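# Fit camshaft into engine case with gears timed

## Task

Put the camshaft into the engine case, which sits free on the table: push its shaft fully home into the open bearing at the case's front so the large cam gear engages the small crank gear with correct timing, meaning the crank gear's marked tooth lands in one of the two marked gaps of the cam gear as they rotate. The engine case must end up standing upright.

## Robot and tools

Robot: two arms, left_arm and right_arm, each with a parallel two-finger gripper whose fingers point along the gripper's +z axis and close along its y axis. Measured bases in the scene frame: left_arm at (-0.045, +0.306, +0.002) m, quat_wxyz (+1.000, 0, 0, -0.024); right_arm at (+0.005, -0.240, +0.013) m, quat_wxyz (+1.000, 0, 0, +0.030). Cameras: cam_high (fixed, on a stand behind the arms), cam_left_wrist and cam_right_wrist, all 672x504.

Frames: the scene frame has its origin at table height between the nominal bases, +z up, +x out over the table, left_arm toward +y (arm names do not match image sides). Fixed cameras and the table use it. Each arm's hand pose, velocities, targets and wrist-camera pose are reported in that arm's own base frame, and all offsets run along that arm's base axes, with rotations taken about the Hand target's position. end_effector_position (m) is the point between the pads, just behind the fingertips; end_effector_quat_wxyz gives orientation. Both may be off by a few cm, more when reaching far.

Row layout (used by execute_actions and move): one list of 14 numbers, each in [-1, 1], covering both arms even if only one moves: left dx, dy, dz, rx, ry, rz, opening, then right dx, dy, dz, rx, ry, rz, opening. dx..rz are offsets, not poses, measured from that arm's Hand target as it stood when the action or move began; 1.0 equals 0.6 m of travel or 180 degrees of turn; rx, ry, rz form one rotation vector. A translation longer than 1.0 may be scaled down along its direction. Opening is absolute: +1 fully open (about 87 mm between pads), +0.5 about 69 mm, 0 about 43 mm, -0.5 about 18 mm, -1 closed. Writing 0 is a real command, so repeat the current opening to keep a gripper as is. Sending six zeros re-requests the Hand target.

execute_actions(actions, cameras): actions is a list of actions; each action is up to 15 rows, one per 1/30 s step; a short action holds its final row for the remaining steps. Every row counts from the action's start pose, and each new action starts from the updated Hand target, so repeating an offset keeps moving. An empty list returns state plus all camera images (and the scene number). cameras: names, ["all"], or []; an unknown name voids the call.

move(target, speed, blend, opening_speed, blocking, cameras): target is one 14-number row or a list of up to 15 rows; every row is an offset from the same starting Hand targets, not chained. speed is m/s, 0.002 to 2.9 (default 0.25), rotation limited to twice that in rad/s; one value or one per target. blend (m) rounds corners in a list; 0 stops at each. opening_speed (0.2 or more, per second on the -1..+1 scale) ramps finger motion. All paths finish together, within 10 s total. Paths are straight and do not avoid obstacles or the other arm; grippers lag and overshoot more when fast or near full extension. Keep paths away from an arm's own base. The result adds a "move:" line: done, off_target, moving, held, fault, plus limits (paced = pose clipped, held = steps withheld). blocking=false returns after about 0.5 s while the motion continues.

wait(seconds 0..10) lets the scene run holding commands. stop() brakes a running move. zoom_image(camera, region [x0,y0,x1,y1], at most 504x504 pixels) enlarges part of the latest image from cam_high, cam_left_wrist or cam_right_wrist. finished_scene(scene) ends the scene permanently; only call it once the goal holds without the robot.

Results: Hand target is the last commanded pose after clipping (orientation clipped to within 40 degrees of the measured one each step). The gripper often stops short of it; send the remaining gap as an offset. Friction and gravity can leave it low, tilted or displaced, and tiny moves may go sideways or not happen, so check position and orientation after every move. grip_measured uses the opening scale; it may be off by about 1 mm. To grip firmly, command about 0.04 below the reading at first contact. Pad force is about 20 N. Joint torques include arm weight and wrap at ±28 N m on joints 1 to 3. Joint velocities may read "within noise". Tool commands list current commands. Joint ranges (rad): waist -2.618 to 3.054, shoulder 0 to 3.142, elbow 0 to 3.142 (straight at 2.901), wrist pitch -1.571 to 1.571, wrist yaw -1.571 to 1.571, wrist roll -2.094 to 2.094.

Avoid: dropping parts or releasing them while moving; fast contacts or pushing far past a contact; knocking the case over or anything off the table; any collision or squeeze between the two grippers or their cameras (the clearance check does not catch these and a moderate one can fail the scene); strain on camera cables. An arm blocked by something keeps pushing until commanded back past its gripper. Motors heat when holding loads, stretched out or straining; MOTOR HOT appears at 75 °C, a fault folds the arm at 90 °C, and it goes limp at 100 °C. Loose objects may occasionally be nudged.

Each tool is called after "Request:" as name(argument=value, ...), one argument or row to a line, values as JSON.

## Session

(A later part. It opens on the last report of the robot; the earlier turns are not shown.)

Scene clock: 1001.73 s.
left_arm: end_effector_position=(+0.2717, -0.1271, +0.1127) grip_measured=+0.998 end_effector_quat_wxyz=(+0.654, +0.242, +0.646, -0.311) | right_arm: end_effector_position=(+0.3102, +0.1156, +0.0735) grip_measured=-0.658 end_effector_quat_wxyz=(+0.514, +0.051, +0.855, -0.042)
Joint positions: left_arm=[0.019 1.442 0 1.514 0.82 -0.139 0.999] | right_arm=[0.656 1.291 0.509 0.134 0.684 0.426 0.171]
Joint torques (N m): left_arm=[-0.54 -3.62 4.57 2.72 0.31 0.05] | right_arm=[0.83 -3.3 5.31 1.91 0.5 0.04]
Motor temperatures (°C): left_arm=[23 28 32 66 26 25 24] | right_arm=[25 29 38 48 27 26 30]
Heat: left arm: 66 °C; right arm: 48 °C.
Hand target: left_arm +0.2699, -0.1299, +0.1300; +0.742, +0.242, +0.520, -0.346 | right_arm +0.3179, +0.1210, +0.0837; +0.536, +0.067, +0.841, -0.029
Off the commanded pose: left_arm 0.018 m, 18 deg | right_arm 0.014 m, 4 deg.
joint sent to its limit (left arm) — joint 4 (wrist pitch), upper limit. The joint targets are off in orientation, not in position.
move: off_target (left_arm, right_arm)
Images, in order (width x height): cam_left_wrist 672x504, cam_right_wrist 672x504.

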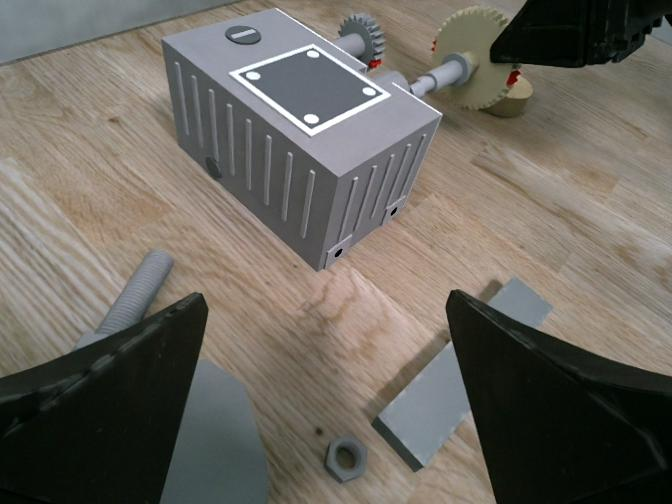

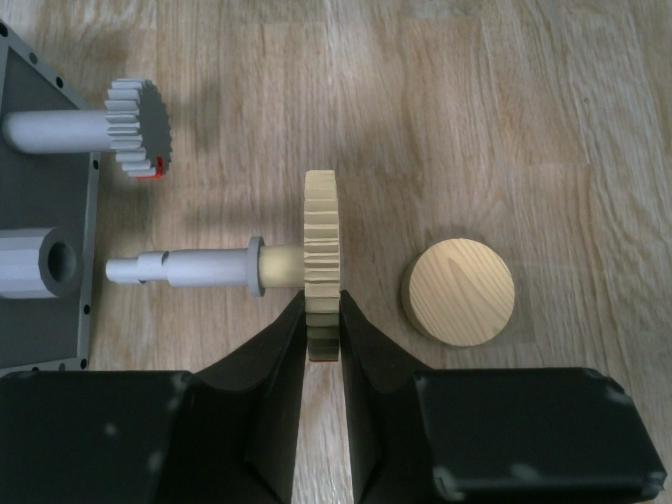

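Request:
move(
  target=[0,0,0,0,0,0,1,0.005,0,0.012,0,0,0,-0.9],
  speed=0.08,
)

Scene clock: 1013.33 s.
left_arm: end_effector_position=(+0.2717, -0.1271, +0.1127) grip_measured=+0.998 end_effector_quat_wxyz=(+0.654, +0.242, +0.646, -0.311) | right_arm: end_effector_position=(+0.3102, +0.1156, +0.0736) grip_measured=-0.658 end_effector_quat_wxyz=(+0.514, +0.052, +0.855, -0.042)
Joint positions: left_arm=[0.019 1.442 0 1.514 0.82 -0.139 0.999] | right_arm=[0.656 1.291 0.509 0.134 0.685 0.426 0.171]
Joint torques (N m): left_arm=[-0.55 -3.62 4.59 2.72 0.3 0.05] | right_arm=[0.13 -4.12 7.16 1.67 0.46 -0.01]
Motor temperatures (°C): left_arm=[23 28 32 66 26 25 24] | right_arm=[25 29 38 47 27 26 30]
Heat: left arm: 66 °C; right arm: 47 °C.
Hand target: left_arm +0.2699, -0.1299, +0.1300; +0.742, +0.242, +0.520, -0.346 | right_arm +0.3209, +0.1210, +0.0909; +0.536, +0.067, +0.841, -0.029
Off the commanded pose: left_arm 0.018 m, 18 deg | right_arm 0.021 m, 4 deg.
joint sent to its limit (left arm) — joint 4 (wrist pitch), upper limit. The joint targets are off in orientation, not in position.
move: off_target (left_arm, right_arm)

Request:
move(
  target=[0,0,0,0,0,0,1,0.002,0,0.01,0,0,0,-0.9],
  speed=0.08,
)

Request:
move(
  target=[0,0,0,0,0,0,1,0.002,0,0.008,0,0,0,-0.9],
  speed=0.08,
)

Scene clock: 1026.63 s.
left_arm: end_effector_position=(+0.2717, -0.1271, +0.1127) grip_measured=+0.998 end_effector_quat_wxyz=(+0.654, +0.242, +0.646, -0.311) | right_arm: end_effector_position=(+0.3086, +0.1143, +0.0725) grip_measured=-0.658 end_effector_quat_wxyz=(+0.508, +0.049, +0.859, -0.047)
Joint positions: left_arm=[0.019 1.442 0 1.514 0.82 -0.139 0.999] | right_arm=[0.656 1.291 0.517 0.108 0.685 0.426 0.171]
Joint torques (N m): left_arm=[-0.54 -3.59 4.57 2.72 0.31 0.05] | right_arm=[-0.17 -5.29 7.92 1.62 0.44 -0.04]
Motor temperatures (°C): left_arm=[23 28 32 67 26 25 24] | right_arm=[25 29 39 46 27 26 30]
Heat: left arm: 67 °C; right arm: 46 °C.
Hand target: left_arm +0.2699, -0.1299, +0.1300; +0.742, +0.242, +0.520, -0.346 | right_arm +0.3220, +0.1209, +0.0968; +0.536, +0.067, +0.841, -0.029
Off the commanded pose: left_arm 0.018 m, 18 deg | right_arm 0.029 m, 5 deg.
joint sent to its limit (left arm) — joint 4 (wrist pitch), upper limit. The joint targets are off in orientation, not in position.
move: off_target (left_arm, right_arm)

Scene clock: 1027.53 s.
left_arm: end_effector_position=(+0.2717, -0.1271, +0.1127) grip_measured=+0.998 end_effector_quat_wxyz=(+0.654, +0.242, +0.646, -0.311) | right_arm: end_effector_position=(+0.3097, +0.1152, +0.0767) grip_measured=-0.658 end_effector_quat_wxyz=(+0.508, +0.048, +0.859, -0.047)
Joint positions: left_arm=[0.019 1.442 0 1.514 0.82 -0.139 0.999] | right_arm=[0.656 1.286 0.533 0.086 0.685 0.426 0.171]
Joint torques (N m): left_arm=[-0.54 -3.6 4.59 2.72 0.31 0.05] | right_arm=[-0.44 -5.49 7.97 1.67 0.4 -0.06]
Motor temperatures (°C): left_arm=[23 28 32 67 26 25 24] | right_arm=[25 29 39 46 27 26 30]
Heat: left arm: 67 °C; right arm: 46 °C.
Hand target: left_arm +0.2699, -0.1299, +0.1300; +0.742, +0.242, +0.520, -0.346 | right_arm +0.3233, +0.1210, +0.1016; +0.536, +0.067, +0.841, -0.029
Off the commanded pose: left_arm 0.018 m, 18 deg | right_arm 0.029 m, 5 deg.
joint sent to its limit (left arm) — joint 4 (wrist pitch), upper limit. The joint targets are off in orientation, not in position.
move: off_target (left_arm, right_arm)

Request:
move(
  target=[0.003,0.0047,-0.029,0.0527,0.0839,0.017,1,0.005,0.016,0.0,0,0,0,-0.9],
  speed=0.06,
  cameras=["cam_left_wrist","cam_right_wrist"],
)

Request:
zoom_image(
  camera="cam_right_wrist",
  region=[0, 120, 280, 320],
)

Request:
zoom_image(
  camera="cam_left_wrist",
  region=[365, 30, 485, 120],
)

Scene clock: 1047.57 s.
left_arm: end_effector_position=(+0.2713, -0.1270, +0.1108) grip_measured=+0.998 end_effector_quat_wxyz=(+0.651, +0.241, +0.649, -0.312) | right_arm: end_effector_position=(+0.3138, +0.1214, +0.0824) grip_measured=-0.658 end_effector_quat_wxyz=(+0.512, +0.050, +0.856, -0.044)
Joint positions: left_arm=[0.019 1.437 0 1.498 0.82 -0.137 0.999] | right_arm=[0.667 1.3 0.561 0.079 0.693 0.433 0.171]
Joint torques (N m): left_arm=[-0.36 -2.04 4.64 2.09 -0.01 -0.09] | right_arm=[0.87 -3.45 8.08 1.68 0.52 0.06]
Motor temperatures (°C): left_arm=[23 27 32 67 26 25 24] | right_arm=[25 29 40 45 27 26 30]
Heat: left arm: 67 °C; right arm: 45 °C.
Hand target: left_arm +0.2717, -0.1271, +0.1125; +0.654, +0.241, +0.646, -0.311 | right_arm +0.3262, +0.1306, +0.1015; +0.536, +0.067, +0.841, -0.029
Off the commanded pose: left_arm 0.002 m, 1 deg | right_arm 0.025 m, 4 deg.
move: off_target (right_arm)
Images, in order (width x height): cam_left_wrist 672x504, cam_right_wrist 672x504.

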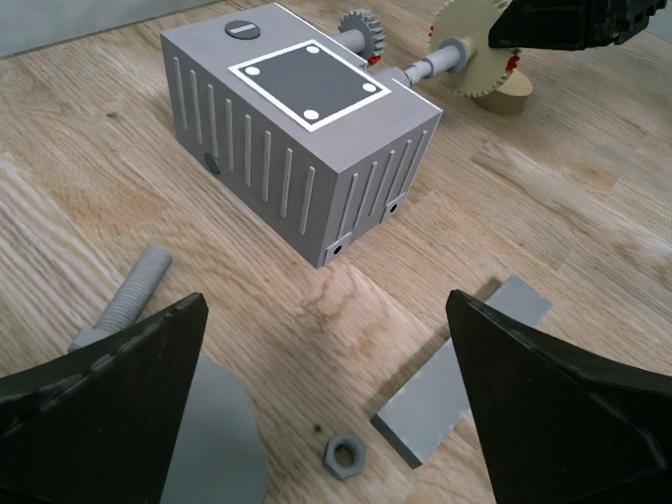

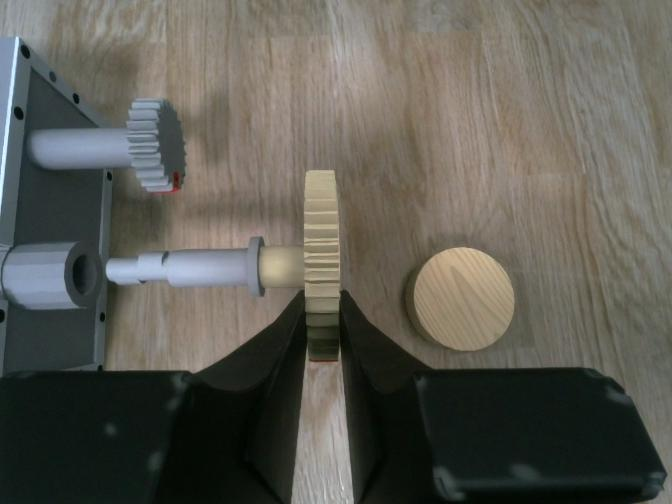

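Scaled by 1.800 from the camera's 672x504 image, which has a finer 960x720 frame.

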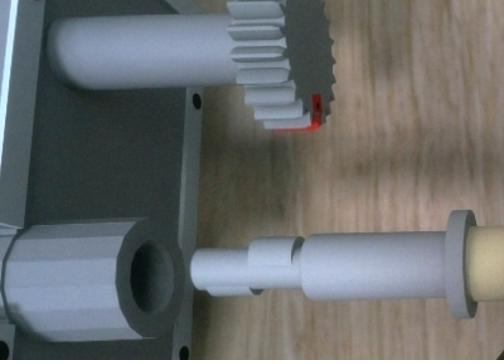

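Scaled by 4.200 from the camera's 672x504 image, which has a finer 960x720 frame.

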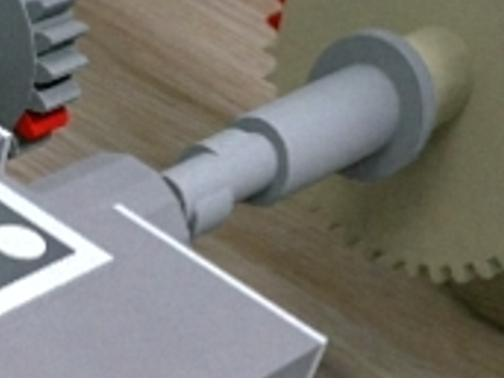

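Request:
move(
  target=[0,0,0,0,0,0,1,0.0,0.014,-0.014,0,0,0,-0.9],
  speed=0.06,
  cameras=["cam_left_wrist","cam_right_wrist"],
)

Request:
zoom_image(
  camera="cam_right_wrist",
  region=[0, 120, 280, 320],
)

Request:
zoom_image(
  camera="cam_left_wrist",
  region=[365, 30, 485, 120],
)

Scene clock: 1056.93 s.
left_arm: end_effector_position=(+0.2713, -0.1270, +0.1108) grip_measured=+0.998 end_effector_quat_wxyz=(+0.651, +0.240, +0.649, -0.312) | right_arm: end_effector_position=(+0.3103, +0.1269, +0.0717) grip_measured=-0.658 end_effector_quat_wxyz=(+0.505, +0.045, +0.861, -0.051)
Joint positions: left_arm=[0.019 1.437 0 1.498 0.82 -0.137 0.999] | right_arm=[0.695 1.341 0.561 0.082 0.715 0.455 0.171]
Joint torques (N m): left_arm=[-0.36 -2.04 4.64 2.09 0 -0.09] | right_arm=[0.84 -3.71 7.82 1.85 0.54 0.04]
Motor temperatures (°C): left_arm=[23 27 32 63 26 25 24] | right_arm=[25 29 40 46 27 26 30]
Heat: left arm: 63 °C; right arm: 46 °C.
Hand target: left_arm +0.2717, -0.1271, +0.1125; +0.654, +0.241, +0.646, -0.311 | right_arm +0.3262, +0.1389, +0.0931; +0.536, +0.067, +0.841, -0.030
Off the commanded pose: left_arm 0.002 m, 1 deg | right_arm 0.029 m, 5 deg.
move: off_target (right_arm)
Images, in order (width x height): cam_left_wrist 672x504, cam_right_wrist 672x504.

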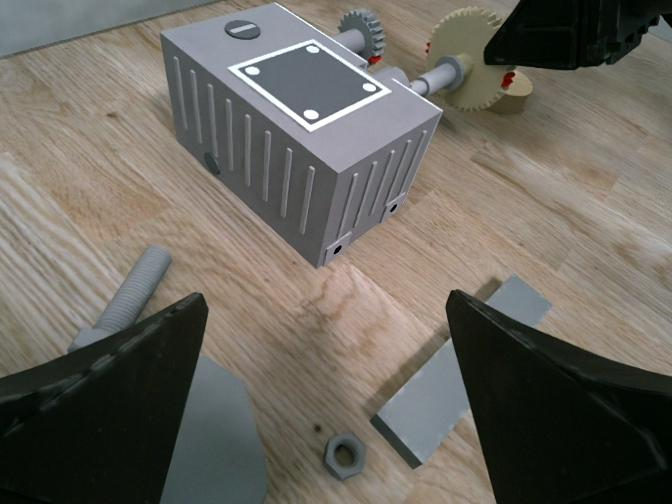

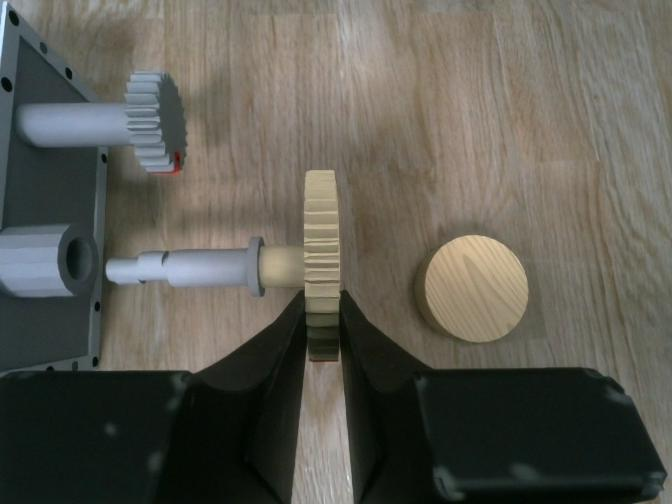

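Scaled by 1.800 from the camera's 672x504 image, which has a finer 960x720 frame.

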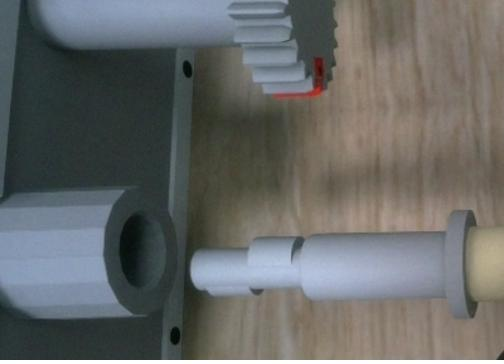

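Scaled by 4.200 from the camera's 672x504 image, which has a finer 960x720 frame.

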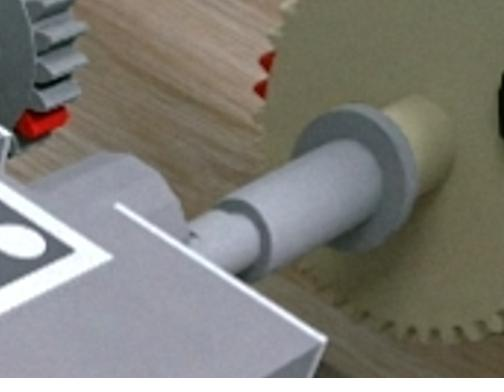

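Request:
move(
  target=[0,0,0,0,0,0,1,0.0,0.0,0.016,0,0,0,-0.9],
  speed=0.06,
)

Scene clock: 1068.13 s.
left_arm: end_effector_position=(+0.2713, -0.1270, +0.1108) grip_measured=+0.998 end_effector_quat_wxyz=(+0.651, +0.240, +0.649, -0.312) | right_arm: end_effector_position=(+0.3146, +0.1304, +0.0793) grip_measured=-0.658 end_effector_quat_wxyz=(+0.509, +0.048, +0.858, -0.047)
Joint positions: left_arm=[0.019 1.437 0 1.498 0.82 -0.137 0.999] | right_arm=[0.695 1.341 0.587 0.069 0.715 0.456 0.171]
Joint torques (N m): left_arm=[-0.36 -2.04 4.66 2.09 0 -0.09] | right_arm=[0.72 -5.35 7.9 1.58 0.55 0.02]
Motor temperatures (°C): left_arm=[23 27 32 61 26 25 24] | right_arm=[25 29 40 46 27 26 30]
Heat: left arm: 61 °C; right arm: 46 °C.
Hand target: left_arm +0.2717, -0.1271, +0.1125; +0.654, +0.241, +0.646, -0.311 | right_arm +0.3262, +0.1389, +0.1027; +0.536, +0.067, +0.841, -0.029
Off the commanded pose: left_arm 0.002 m, 1 deg | right_arm 0.027 m, 5 deg.
move: off_target (right_arm)

Request:
wait(
  seconds=0.1,
  cameras=["cam_left_wrist","cam_right_wrist"],
)

Request:
zoom_image(
  camera="cam_right_wrist",
  region=[0, 120, 280, 320],
)

Request:
zoom_image(
  camera="cam_left_wrist",
  region=[365, 30, 485, 120],
)

Scene clock: 1074.67 s.
left_arm: end_effector_position=(+0.2713, -0.1270, +0.1108) grip_measured=+0.998 end_effector_quat_wxyz=(+0.651, +0.240, +0.649, -0.312) | right_arm: end_effector_position=(+0.3146, +0.1304, +0.0792) grip_measured=-0.658 end_effector_quat_wxyz=(+0.509, +0.048, +0.858, -0.047)
Joint positions: left_arm=[0.019 1.437 0 1.498 0.82 -0.137 0.999] | right_arm=[0.695 1.341 0.587 0.069 0.715 0.456 0.171]
Joint torques (N m): left_arm=[-0.38 -2.04 4.64 2.09 0 -0.09] | right_arm=[0.7 -5.35 7.92 1.6 0.54 0.02]
Motor temperatures (°C): left_arm=[23 27 32 60 26 25 24] | right_arm=[25 30 41 46 27 26 30]
Heat: left arm: 60 °C; right arm: 46 °C.
Hand target: left_arm +0.2717, -0.1271, +0.1125; +0.654, +0.241, +0.646, -0.311 | right_arm +0.3262, +0.1389, +0.1027; +0.536, +0.067, +0.841, -0.029
Tool commands: left_gripper/opening=+1.0 right_gripper/opening=-0.9
Off the commanded pose: left_arm 0.002 m, 1 deg | right_arm 0.028 m, 5 deg.
wait: 0.10 s; at rest from the start
Images, in order (width x height): cam_left_wrist 672x504, cam_right_wrist 672x504.

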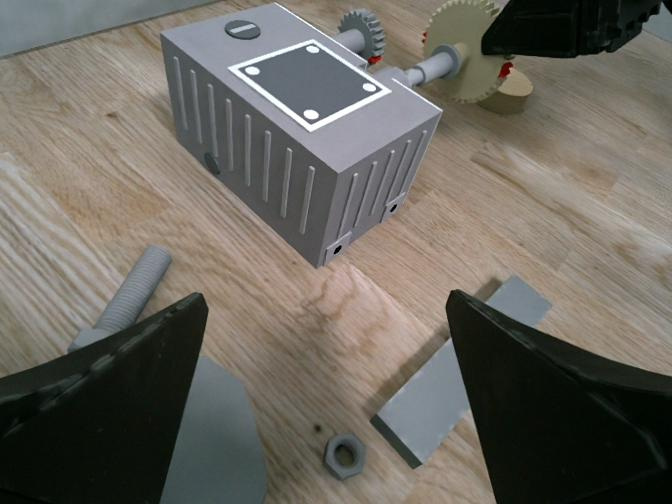

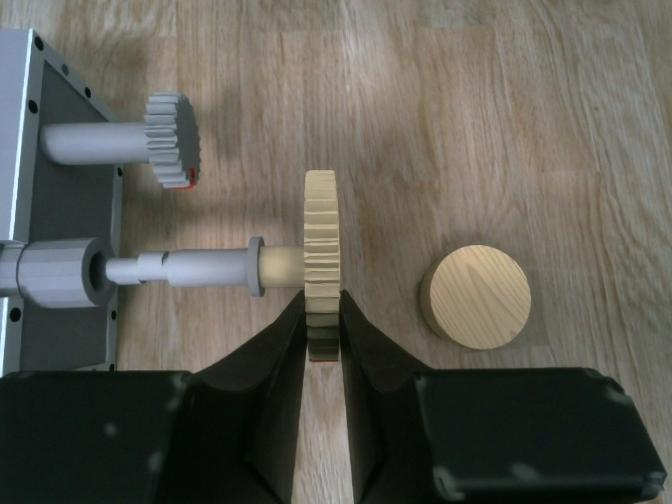

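Scaled by 1.800 from the camera's 672x504 image, which has a finer 960x720 frame.

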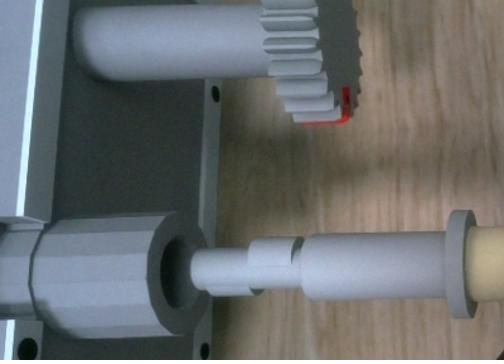

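Scaled by 4.200 from the camera's 672x504 image, which has a finer 960x720 frame.

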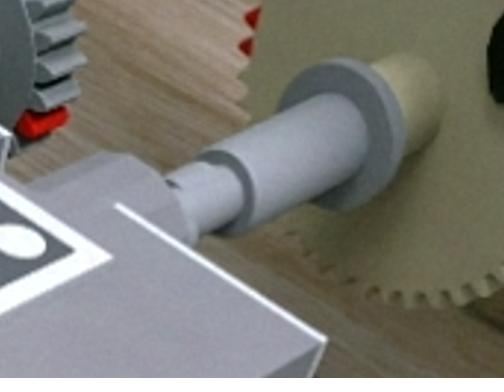

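Request:
move(
  target=[0,0,0,0,0,0,1,0.0,0.017,-0.005,0,0,0,-0.9],
  speed=0.05,
  cameras=["cam_left_wrist","cam_right_wrist"],
)

Request:
zoom_image(
  camera="cam_right_wrist",
  region=[0, 120, 280, 320],
)

Request:
zoom_image(
  camera="cam_left_wrist",
  region=[365, 30, 485, 120],
)

Scene clock: 1085.10 s.
left_arm: end_effector_position=(+0.2713, -0.1270, +0.1108) grip_measured=+0.998 end_effector_quat_wxyz=(+0.651, +0.240, +0.649, -0.312) | right_arm: end_effector_position=(+0.3144, +0.1395, +0.0811) grip_measured=-0.658 end_effector_quat_wxyz=(+0.513, +0.049, +0.856, -0.045)
Joint positions: left_arm=[0.019 1.437 0 1.498 0.82 -0.137 0.999] | right_arm=[0.725 1.36 0.605 0.064 0.739 0.478 0.171]
Joint torques (N m): left_arm=[-0.38 -2.04 4.66 2.09 -0.01 -0.09] | right_arm=[0.81 -3.9 7.98 1.64 0.55 0.03]
Motor temperatures (°C): left_arm=[23 26 32 59 26 25 24] | right_arm=[25 30 42 45 27 26 30]
Heat: left arm: 59 °C; right arm: 45 °C.
Hand target: left_arm +0.2717, -0.1271, +0.1125; +0.654, +0.241, +0.646, -0.311 | right_arm +0.3263, +0.1492, +0.0999; +0.536, +0.067, +0.841, -0.029
Off the commanded pose: left_arm 0.002 m, 1 deg | right_arm 0.024 m, 4 deg.
move: off_target (right_arm)
Images, in order (width x height): cam_left_wrist 672x504, cam_right_wrist 672x504.

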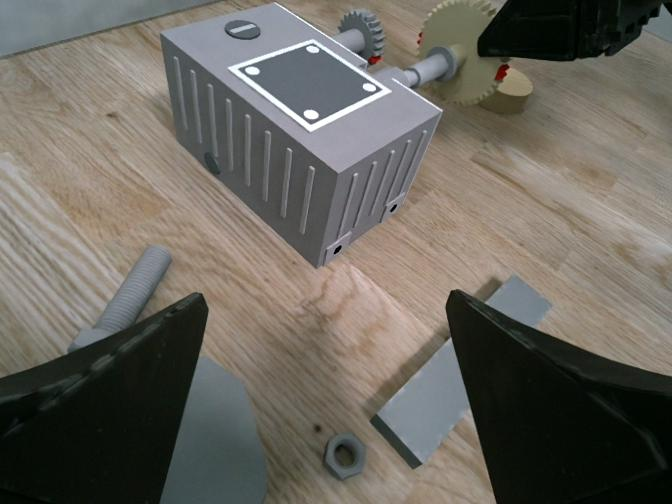

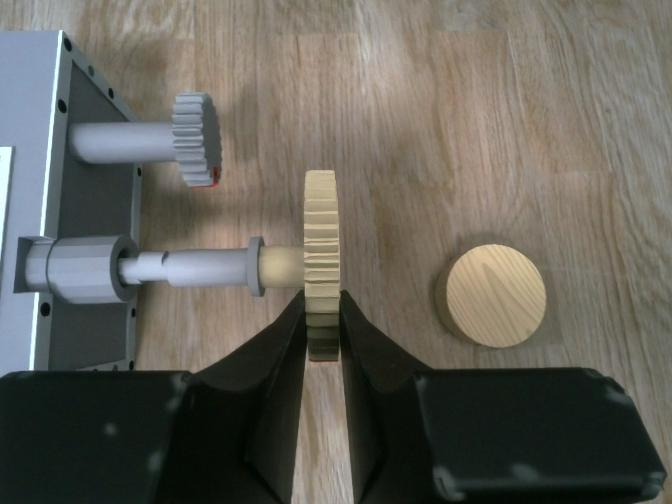

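Scaled by 1.800 from the camera's 672x504 image, which has a finer 960x720 frame.

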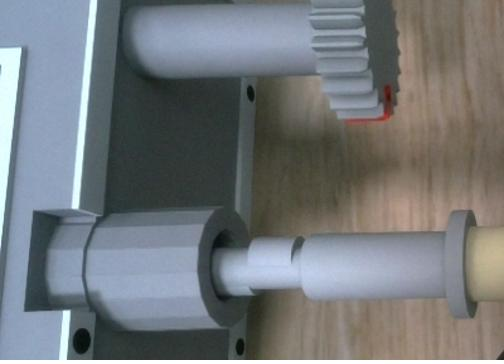

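Scaled by 4.200 from the camera's 672x504 image, which has a finer 960x720 frame.

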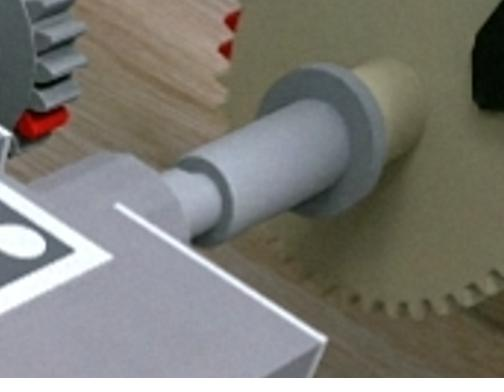

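Request:
move(
  target=[0,0,0,0,0,0,1,0.002,0.008,-0.009,0,0,0,-0.9],
  speed=0.04,
  cameras=["cam_left_wrist","cam_right_wrist"],
)

Request:
zoom_image(
  camera="cam_right_wrist",
  region=[0, 120, 280, 320],
)

Request:
zoom_image(
  camera="cam_left_wrist",
  region=[365, 30, 485, 120],
)

Scene clock: 1095.93 s.
left_arm: end_effector_position=(+0.2713, -0.1270, +0.1108) grip_measured=+0.998 end_effector_quat_wxyz=(+0.651, +0.240, +0.649, -0.312) | right_arm: end_effector_position=(+0.3158, +0.1437, +0.0782) grip_measured=-0.658 end_effector_quat_wxyz=(+0.514, +0.052, +0.855, -0.045)
Joint positions: left_arm=[0.019 1.437 0 1.498 0.82 -0.137 0.999] | right_arm=[0.736 1.386 0.612 0.078 0.753 0.492 0.171]
Joint torques (N m): left_arm=[-0.36 -2.04 4.66 2.1 0 -0.09] | right_arm=[0.84 -3.6 7.5 1.71 0.53 0]
Motor temperatures (°C): left_arm=[23 26 32 58 26 25 24] | right_arm=[25 29 42 45 27 26 30]
Heat: left arm: 58 °C; right arm: 45 °C.
Hand target: left_arm +0.2717, -0.1271, +0.1125; +0.654, +0.241, +0.646, -0.311 | right_arm +0.3275, +0.1539, +0.0944; +0.536, +0.067, +0.841, -0.029
Off the commanded pose: left_arm 0.002 m, 1 deg | right_arm 0.023 m, 4 deg.
move: off_target (right_arm)
Images, in order (width x height): cam_left_wrist 672x504, cam_right_wrist 672x504.

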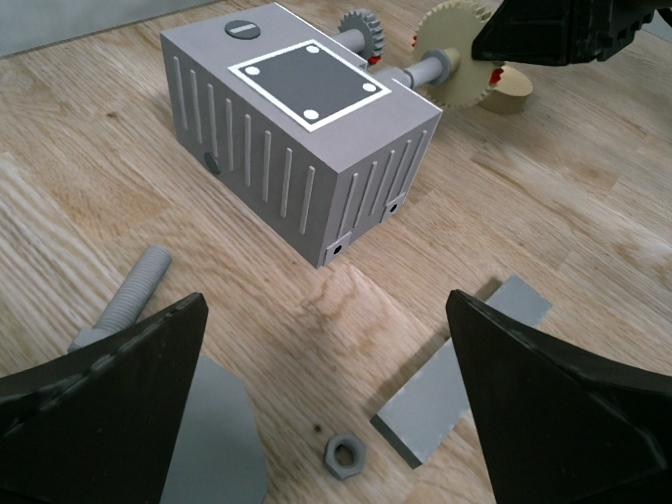

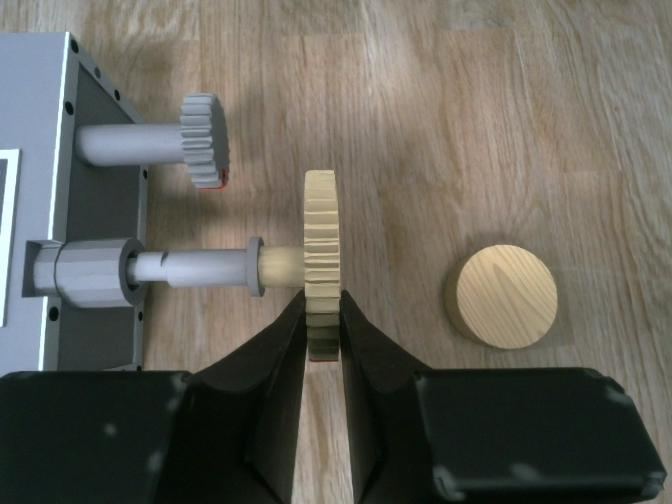

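Scaled by 1.800 from the camera's 672x504 image, which has a finer 960x720 frame.

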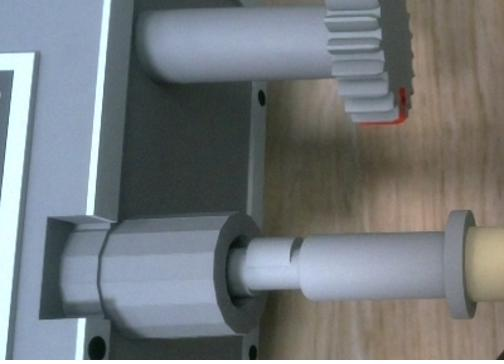

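Scaled by 4.200 from the camera's 672x504 image, which has a finer 960x720 frame.

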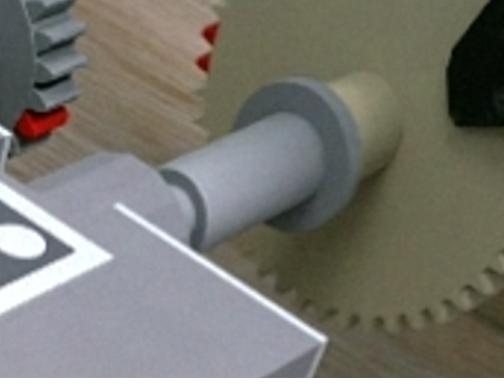

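Request:
move(
  target=[0,0,0,0,0,0,1,-0.002,0.014,-0.004,0,0,0,-0.9],
  speed=0.04,
  cameras=["cam_left_wrist","cam_right_wrist"],
)

Request:
zoom_image(
  camera="cam_right_wrist",
  region=[0, 120, 280, 320],
)

Request:
zoom_image(
  camera="cam_left_wrist",
  region=[365, 30, 485, 120],
)

Scene clock: 1106.47 s.
left_arm: end_effector_position=(+0.2713, -0.1270, +0.1108) grip_measured=+0.998 end_effector_quat_wxyz=(+0.651, +0.240, +0.649, -0.312) | right_arm: end_effector_position=(+0.3154, +0.1485, +0.0781) grip_measured=-0.656 end_effector_quat_wxyz=(+0.518, +0.054, +0.852, -0.052)
Joint positions: left_arm=[0.019 1.437 0 1.498 0.82 -0.137 0.999] | right_arm=[0.762 1.408 0.623 0.078 0.79 0.509 0.172]
Joint torques (N m): left_arm=[-0.38 -2.04 4.66 2.09 -0.01 -0.09] | right_arm=[0.91 -3.33 7.73 1.64 0.36 0.04]
Motor temperatures (°C): left_arm=[23 26 32 57 26 25 24] | right_arm=[25 29 42 45 27 26 30]
Heat: left arm: 57 °C; right arm: 45 °C.
Hand target: left_arm +0.2717, -0.1271, +0.1125; +0.654, +0.241, +0.646, -0.311 | right_arm +0.3263, +0.1623, +0.0920; +0.536, +0.067, +0.841, -0.030
Off the commanded pose: left_arm 0.002 m, 1 deg | right_arm 0.022 m, 4 deg.
move: off_target (right_arm)
Images, in order (width x height): cam_left_wrist 672x504, cam_right_wrist 672x504.

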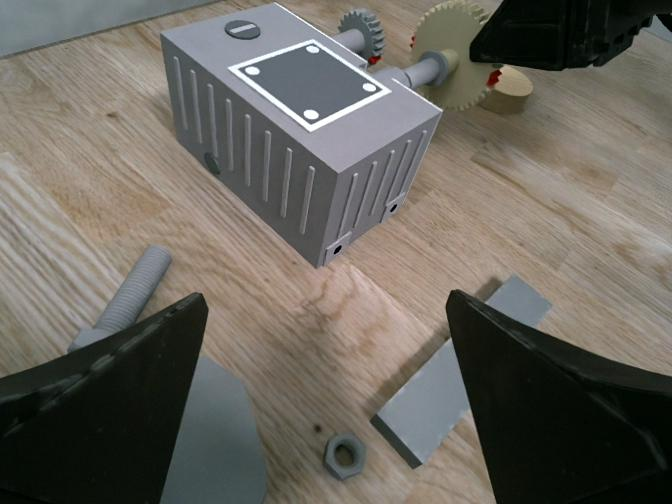

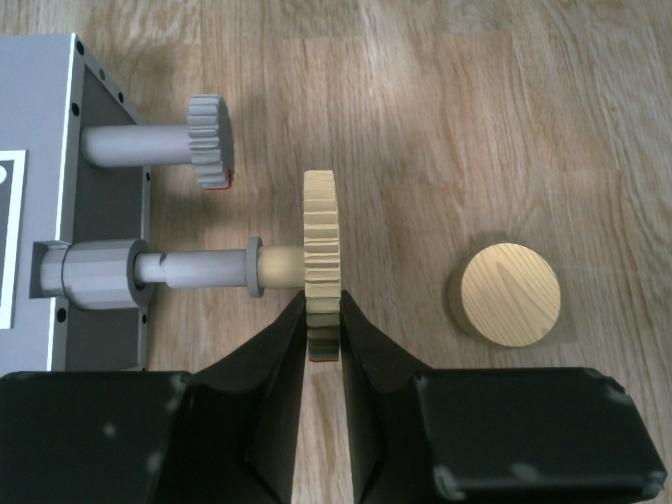

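Scaled by 1.800 from the camera's 672x504 image, which has a finer 960x720 frame.

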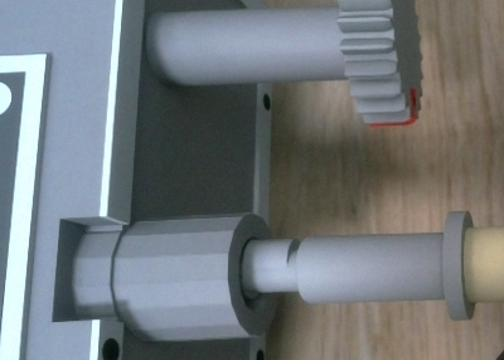

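Scaled by 4.200 from the camera's 672x504 image, which has a finer 960x720 frame.

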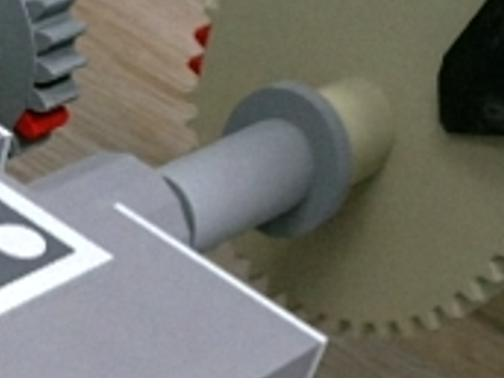

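Request:
move(
  target=[0,0,0,0,0,0,1,0.0,0.012,-0.001,0,0,0,-0.9],
  speed=0.04,
  cameras=["cam_left_wrist","cam_right_wrist"],
)

Request:
zoom_image(
  camera="cam_right_wrist",
  region=[0, 120, 280, 320],
)

Scene clock: 1121.87 s.
left_arm: end_effector_position=(+0.2713, -0.1270, +0.1108) grip_measured=+0.998 end_effector_quat_wxyz=(+0.651, +0.240, +0.649, -0.312) | right_arm: end_effector_position=(+0.3165, +0.1520, +0.0787) grip_measured=-0.656 end_effector_quat_wxyz=(+0.522, +0.057, +0.849, -0.059)
Joint positions: left_arm=[0.019 1.437 0 1.498 0.82 -0.137 0.999] | right_arm=[0.779 1.431 0.642 0.07 0.82 0.524 0.172]
Joint torques (N m): left_arm=[-0.38 -2.04 4.66 2.09 -0.01 -0.09] | right_arm=[1.24 -3.52 7.8 1.61 0.18 0.05]
Motor temperatures (°C): left_arm=[23 26 31 56 26 25 24] | right_arm=[25 29 41 46 27 26 30]
Heat: left arm: 56 °C; right arm: 46 °C.
Hand target: left_arm +0.2717, -0.1271, +0.1125; +0.654, +0.241, +0.646, -0.311 | right_arm +0.3263, +0.1695, +0.0914; +0.536, +0.067, +0.841, -0.030
Off the commanded pose: left_arm 0.002 m, 1 deg | right_arm 0.024 m, 4 deg.
move: off_target (right_arm)
Images, in order (width x height): cam_left_wrist 672x504, cam_right_wrist 672x504.

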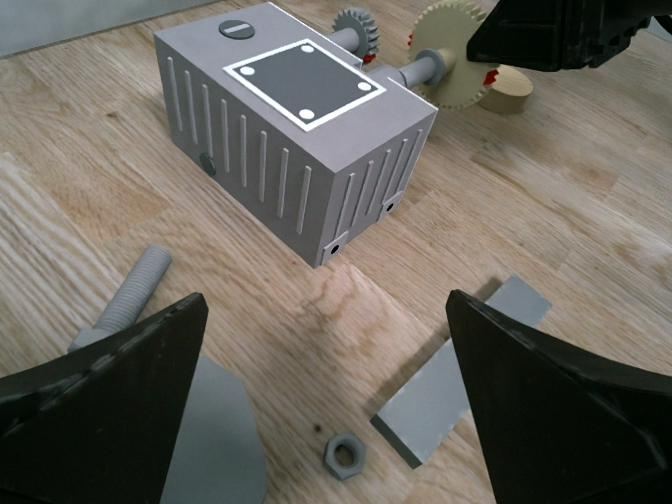

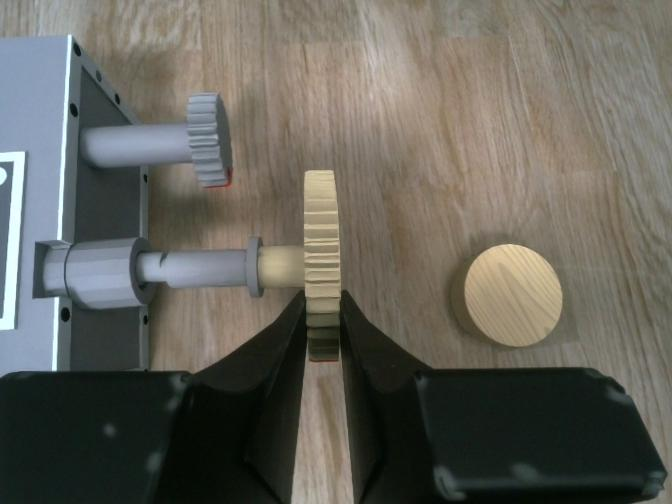

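Scaled by 1.800 from the camera's 672x504 image, which has a finer 960x720 frame.

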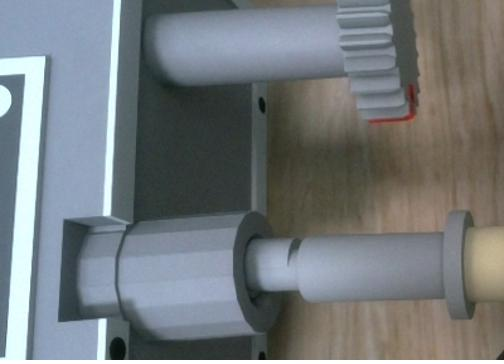

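Request:
move(
  target=[0,0,0,0,0,0,1,-0.005,-0.014,-0.003,0,0,0,-0.9],
  speed=0.04,
  cameras=["cam_left_wrist","cam_right_wrist"],
)

Request:
zoom_image(
  camera="cam_right_wrist",
  region=[0, 120, 280, 320],
)

Scene clock: 1133.03 s.
left_arm: end_effector_position=(+0.2713, -0.1270, +0.1108) grip_measured=+0.998 end_effector_quat_wxyz=(+0.651, +0.240, +0.649, -0.312) | right_arm: end_effector_position=(+0.3165, +0.1519, +0.0787) grip_measured=-0.656 end_effector_quat_wxyz=(+0.522, +0.057, +0.849, -0.059)
Joint positions: left_arm=[0.019 1.437 0 1.498 0.82 -0.137 0.999] | right_arm=[0.779 1.431 0.642 0.07 0.82 0.524 0.172]
Joint torques (N m): left_arm=[-0.38 -2.04 4.67 2.09 -0.01 -0.09] | right_arm=[-0.2 -5.93 5.3 1.76 0.08 -0.05]
Motor temperatures (°C): left_arm=[23 26 31 56 26 25 24] | right_arm=[25 29 42 45 27 26 30]
Heat: left arm: 56 °C; right arm: 45 °C.
Hand target: left_arm +0.2717, -0.1271, +0.1125; +0.654, +0.241, +0.646, -0.311 | right_arm +0.3233, +0.1611, +0.0896; +0.536, +0.067, +0.841, -0.030
Off the commanded pose: left_arm 0.002 m, 1 deg | right_arm 0.016 m, 4 deg.
move: off_target (right_arm)
Images, in order (width x height): cam_left_wrist 672x504, cam_right_wrist 672x504.

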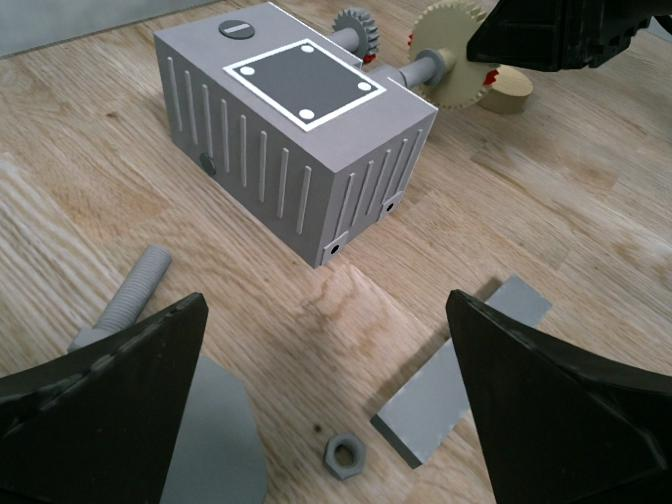

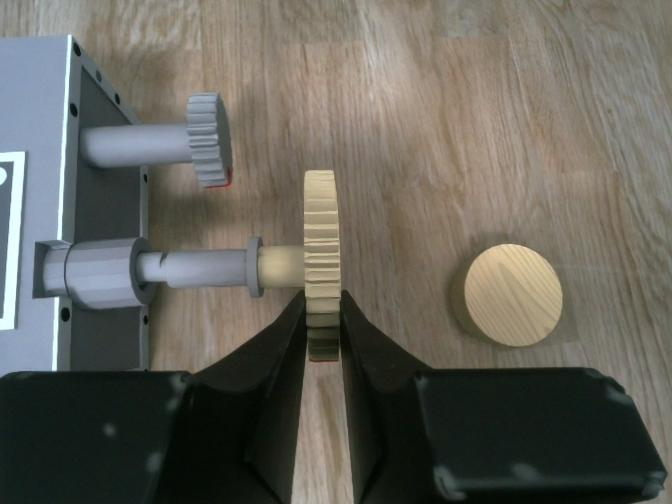

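Scaled by 1.800 from the camera's 672x504 image, which has a finer 960x720 frame.

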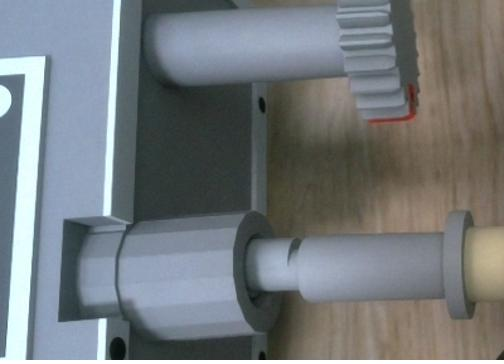

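Request:
move(
  target=[0,0,0,0,0,0,1,-0.008,-0.016,0.0,0,0,0,-0.9],
  speed=0.05,
  cameras=["cam_left_wrist","cam_right_wrist"],
)

Request:
zoom_image(
  camera="cam_right_wrist",
  region=[0, 120, 280, 320],
)

Request:
zoom_image(
  camera="cam_left_wrist",
  region=[365, 30, 485, 120],
)

Scene clock: 1137.63 s.
left_arm: end_effector_position=(+0.2713, -0.1270, +0.1108) grip_measured=+0.998 end_effector_quat_wxyz=(+0.651, +0.240, +0.649, -0.312) | right_arm: end_effector_position=(+0.3143, +0.1500, +0.0799) grip_measured=-0.659 end_effector_quat_wxyz=(+0.521, +0.057, +0.851, -0.045)
Joint positions: left_arm=[0.019 1.437 0 1.498 0.82 -0.137 0.999] | right_arm=[0.766 1.398 0.619 0.081 0.787 0.517 0.171]
Joint torques (N m): left_arm=[-0.38 -2.04 4.66 2.09 -0.01 -0.09] | right_arm=[-0.36 -6.45 4.36 1.72 0.32 -0.11]
Motor temperatures (°C): left_arm=[23 26 31 56 26 25 24] | right_arm=[25 29 41 45 27 26 30]
Heat: left arm: 56 °C; right arm: 45 °C.
Hand target: left_arm +0.2717, -0.1271, +0.1125; +0.654, +0.241, +0.646, -0.311 | right_arm +0.3185, +0.1516, +0.0896; +0.536, +0.067, +0.841, -0.029
Off the commanded pose: left_arm 0.002 m, 1 deg | right_arm 0.011 m, 3 deg.
move: off_target (right_arm)
Images, in order (width x height): cam_left_wrist 672x504, cam_right_wrist 672x504.

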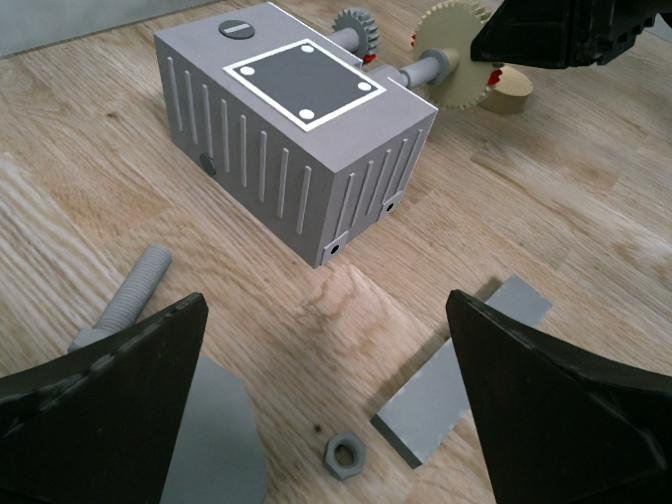

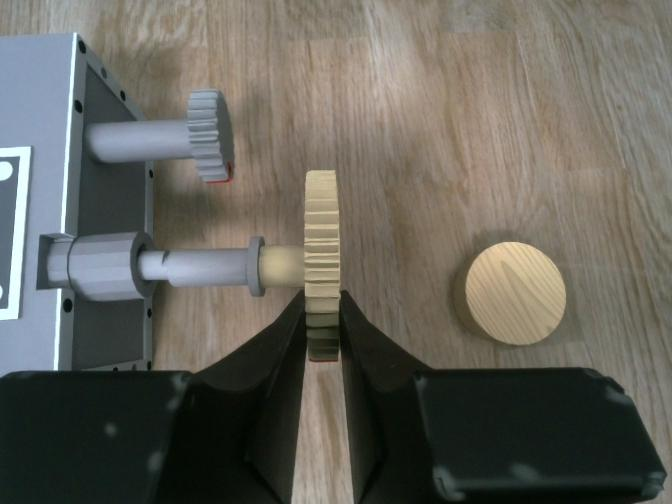

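Scaled by 1.800 from the camera's 672x504 image, which has a finer 960x720 frame.

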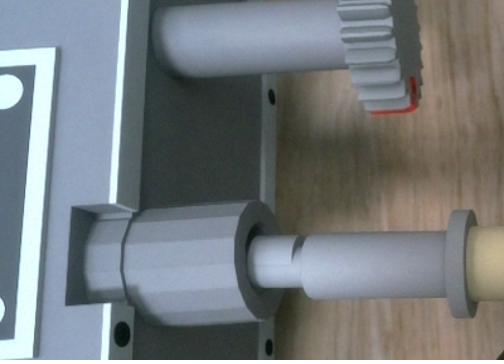

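Scaled by 4.200 from the camera's 672x504 image, which has a finer 960x720 frame.

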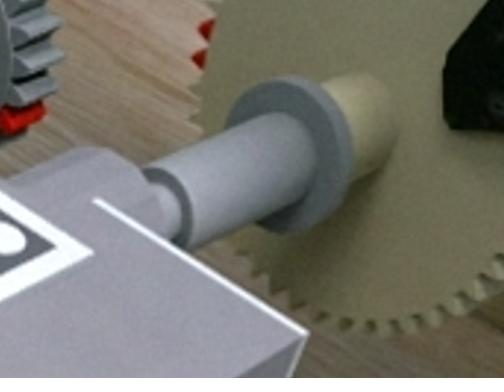

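Request:
move(
  target=[0,0,0,0,0,0,1,0.0,0.006,-0.009,0,0,0,-0.9],
  speed=0.04,
)

Scene clock: 1154.57 s.
left_arm: end_effector_position=(+0.2713, -0.1270, +0.1108) grip_measured=+0.998 end_effector_quat_wxyz=(+0.651, +0.240, +0.649, -0.312) | right_arm: end_effector_position=(+0.3152, +0.1510, +0.0810) grip_measured=-0.659 end_effector_quat_wxyz=(+0.523, +0.058, +0.849, -0.042)
Joint positions: left_arm=[0.019 1.437 0 1.498 0.82 -0.137 0.999] | right_arm=[0.766 1.398 0.619 0.089 0.787 0.517 0.171]
Joint torques (N m): left_arm=[-0.38 -2.04 4.64 2.09 -0.01 -0.09] | right_arm=[0.58 -4.14 4.12 1.84 0.4 0]
Motor temperatures (°C): left_arm=[23 26 31 55 26 25 24] | right_arm=[25 30 40 46 27 26 30]
Heat: left arm: 55 °C; right arm: 46 °C.
Hand target: left_arm +0.2717, -0.1271, +0.1125; +0.654, +0.241, +0.646, -0.311 | right_arm +0.3185, +0.1551, +0.0842; +0.536, +0.067, +0.841, -0.029
Off the commanded pose: left_arm 0.002 m, 1 deg | right_arm 0.006 m, 3 deg.
move: off_target (right_arm)

Request:
move(
  target=[0,0,0,0,0,0,1,0.0,0.003,-0.009,0,0,0,-0.9],
  speed=0.04,
)

Scene clock: 1167.60 s.
left_arm: end_effector_position=(+0.2713, -0.1270, +0.1108) grip_measured=+0.998 end_effector_quat_wxyz=(+0.651, +0.240, +0.649, -0.312) | right_arm: end_effector_position=(+0.3167, +0.1525, +0.0766) grip_measured=-0.659 end_effector_quat_wxyz=(+0.525, +0.061, +0.848, -0.039)
Joint positions: left_arm=[0.019 1.437 0 1.498 0.82 -0.137 0.999] | right_arm=[0.766 1.415 0.607 0.126 0.787 0.519 0.171]
Joint torques (N m): left_arm=[-0.38 -2.06 4.63 2.09 -0.01 -0.09] | right_arm=[1.06 -3.96 4.33 1.74 0.45 0.02]
Motor temperatures (°C): left_arm=[23 26 31 55 26 25 24] | right_arm=[25 30 39 45 27 26 30]
Heat: left arm: 55 °C; right arm: 45 °C.
Hand target: left_arm +0.2717, -0.1271, +0.1125; +0.654, +0.241, +0.646, -0.311 | right_arm +0.3185, +0.1569, +0.0788; +0.536, +0.067, +0.841, -0.029
Off the commanded pose: left_arm 0.002 m, 1 deg | right_arm 0.005 m, 2 deg.
move: done

Request:
wait(
  seconds=0.1,
  cameras=["cam_left_wrist","cam_right_wrist"],
)

Request:
zoom_image(
  camera="cam_right_wrist",
  region=[0, 120, 280, 320],
)

Request:
zoom_image(
  camera="cam_left_wrist",
  region=[365, 30, 485, 120],
)

Scene clock: 1172.63 s.
left_arm: end_effector_position=(+0.2713, -0.1270, +0.1108) grip_measured=+0.998 end_effector_quat_wxyz=(+0.651, +0.240, +0.649, -0.312) | right_arm: end_effector_position=(+0.3167, +0.1525, +0.0766) grip_measured=-0.659 end_effector_quat_wxyz=(+0.525, +0.061, +0.848, -0.039)
Joint positions: left_arm=[0.019 1.437 0 1.498 0.82 -0.137 0.999] | right_arm=[0.766 1.415 0.607 0.126 0.787 0.519 0.171]
Joint torques (N m): left_arm=[-0.36 -2.03 4.66 2.09 0 -0.09] | right_arm=[1.07 -3.95 4.3 1.75 0.45 0.01]
Heat: left arm: 54 °C; right arm: 45 °C.
Hand target: left_arm +0.2717, -0.1271, +0.1125; +0.654, +0.241, +0.646, -0.311 | right_arm +0.3184, +0.1569, +0.0788; +0.536, +0.067, +0.841, -0.030
Tool commands: left_gripper/opening=+1.0 right_gripper/opening=-0.9
Off the commanded pose: left_arm 0.002 m, 1 deg | right_arm 0.005 m, 2 deg.
wait: 0.10 s; at rest from the start
Images, in order (width x height): cam_left_wrist 672x504, cam_right_wrist 672x504.

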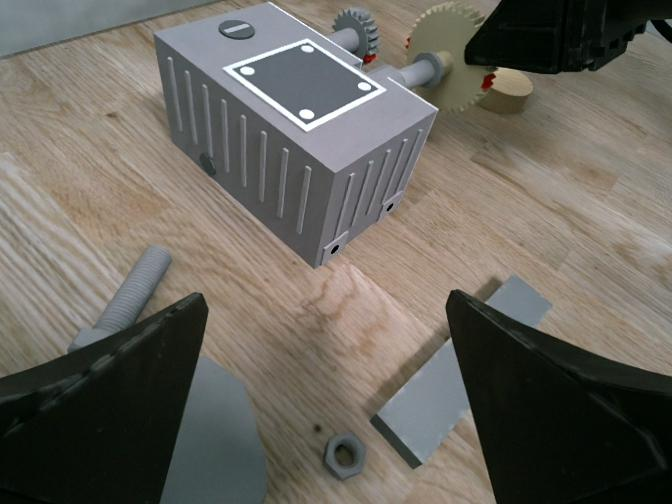

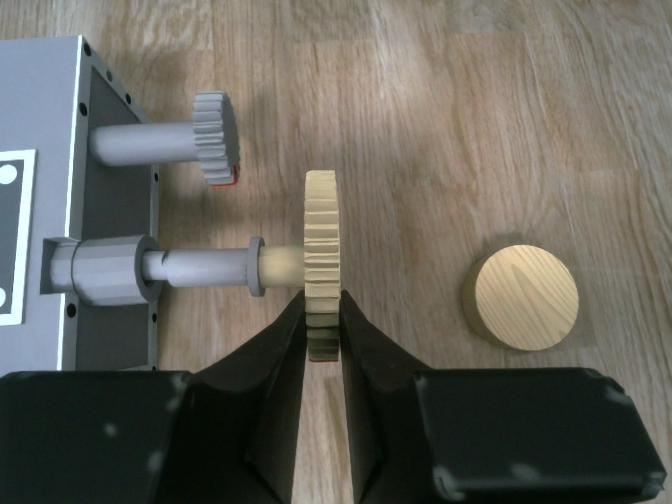

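Scaled by 1.800 from the camera's 672x504 image, which has a finer 960x720 frame.

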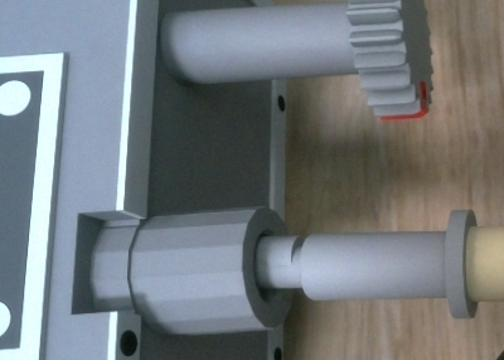

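Scaled by 4.200 from the camera's 672x504 image, which has a finer 960x720 frame.

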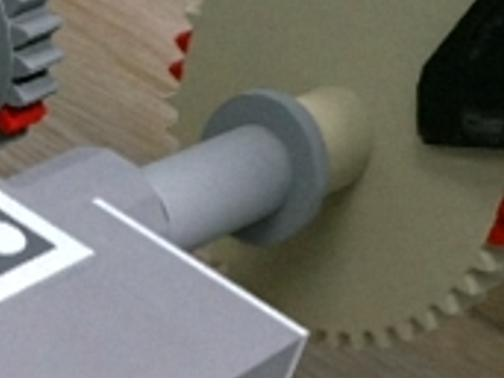

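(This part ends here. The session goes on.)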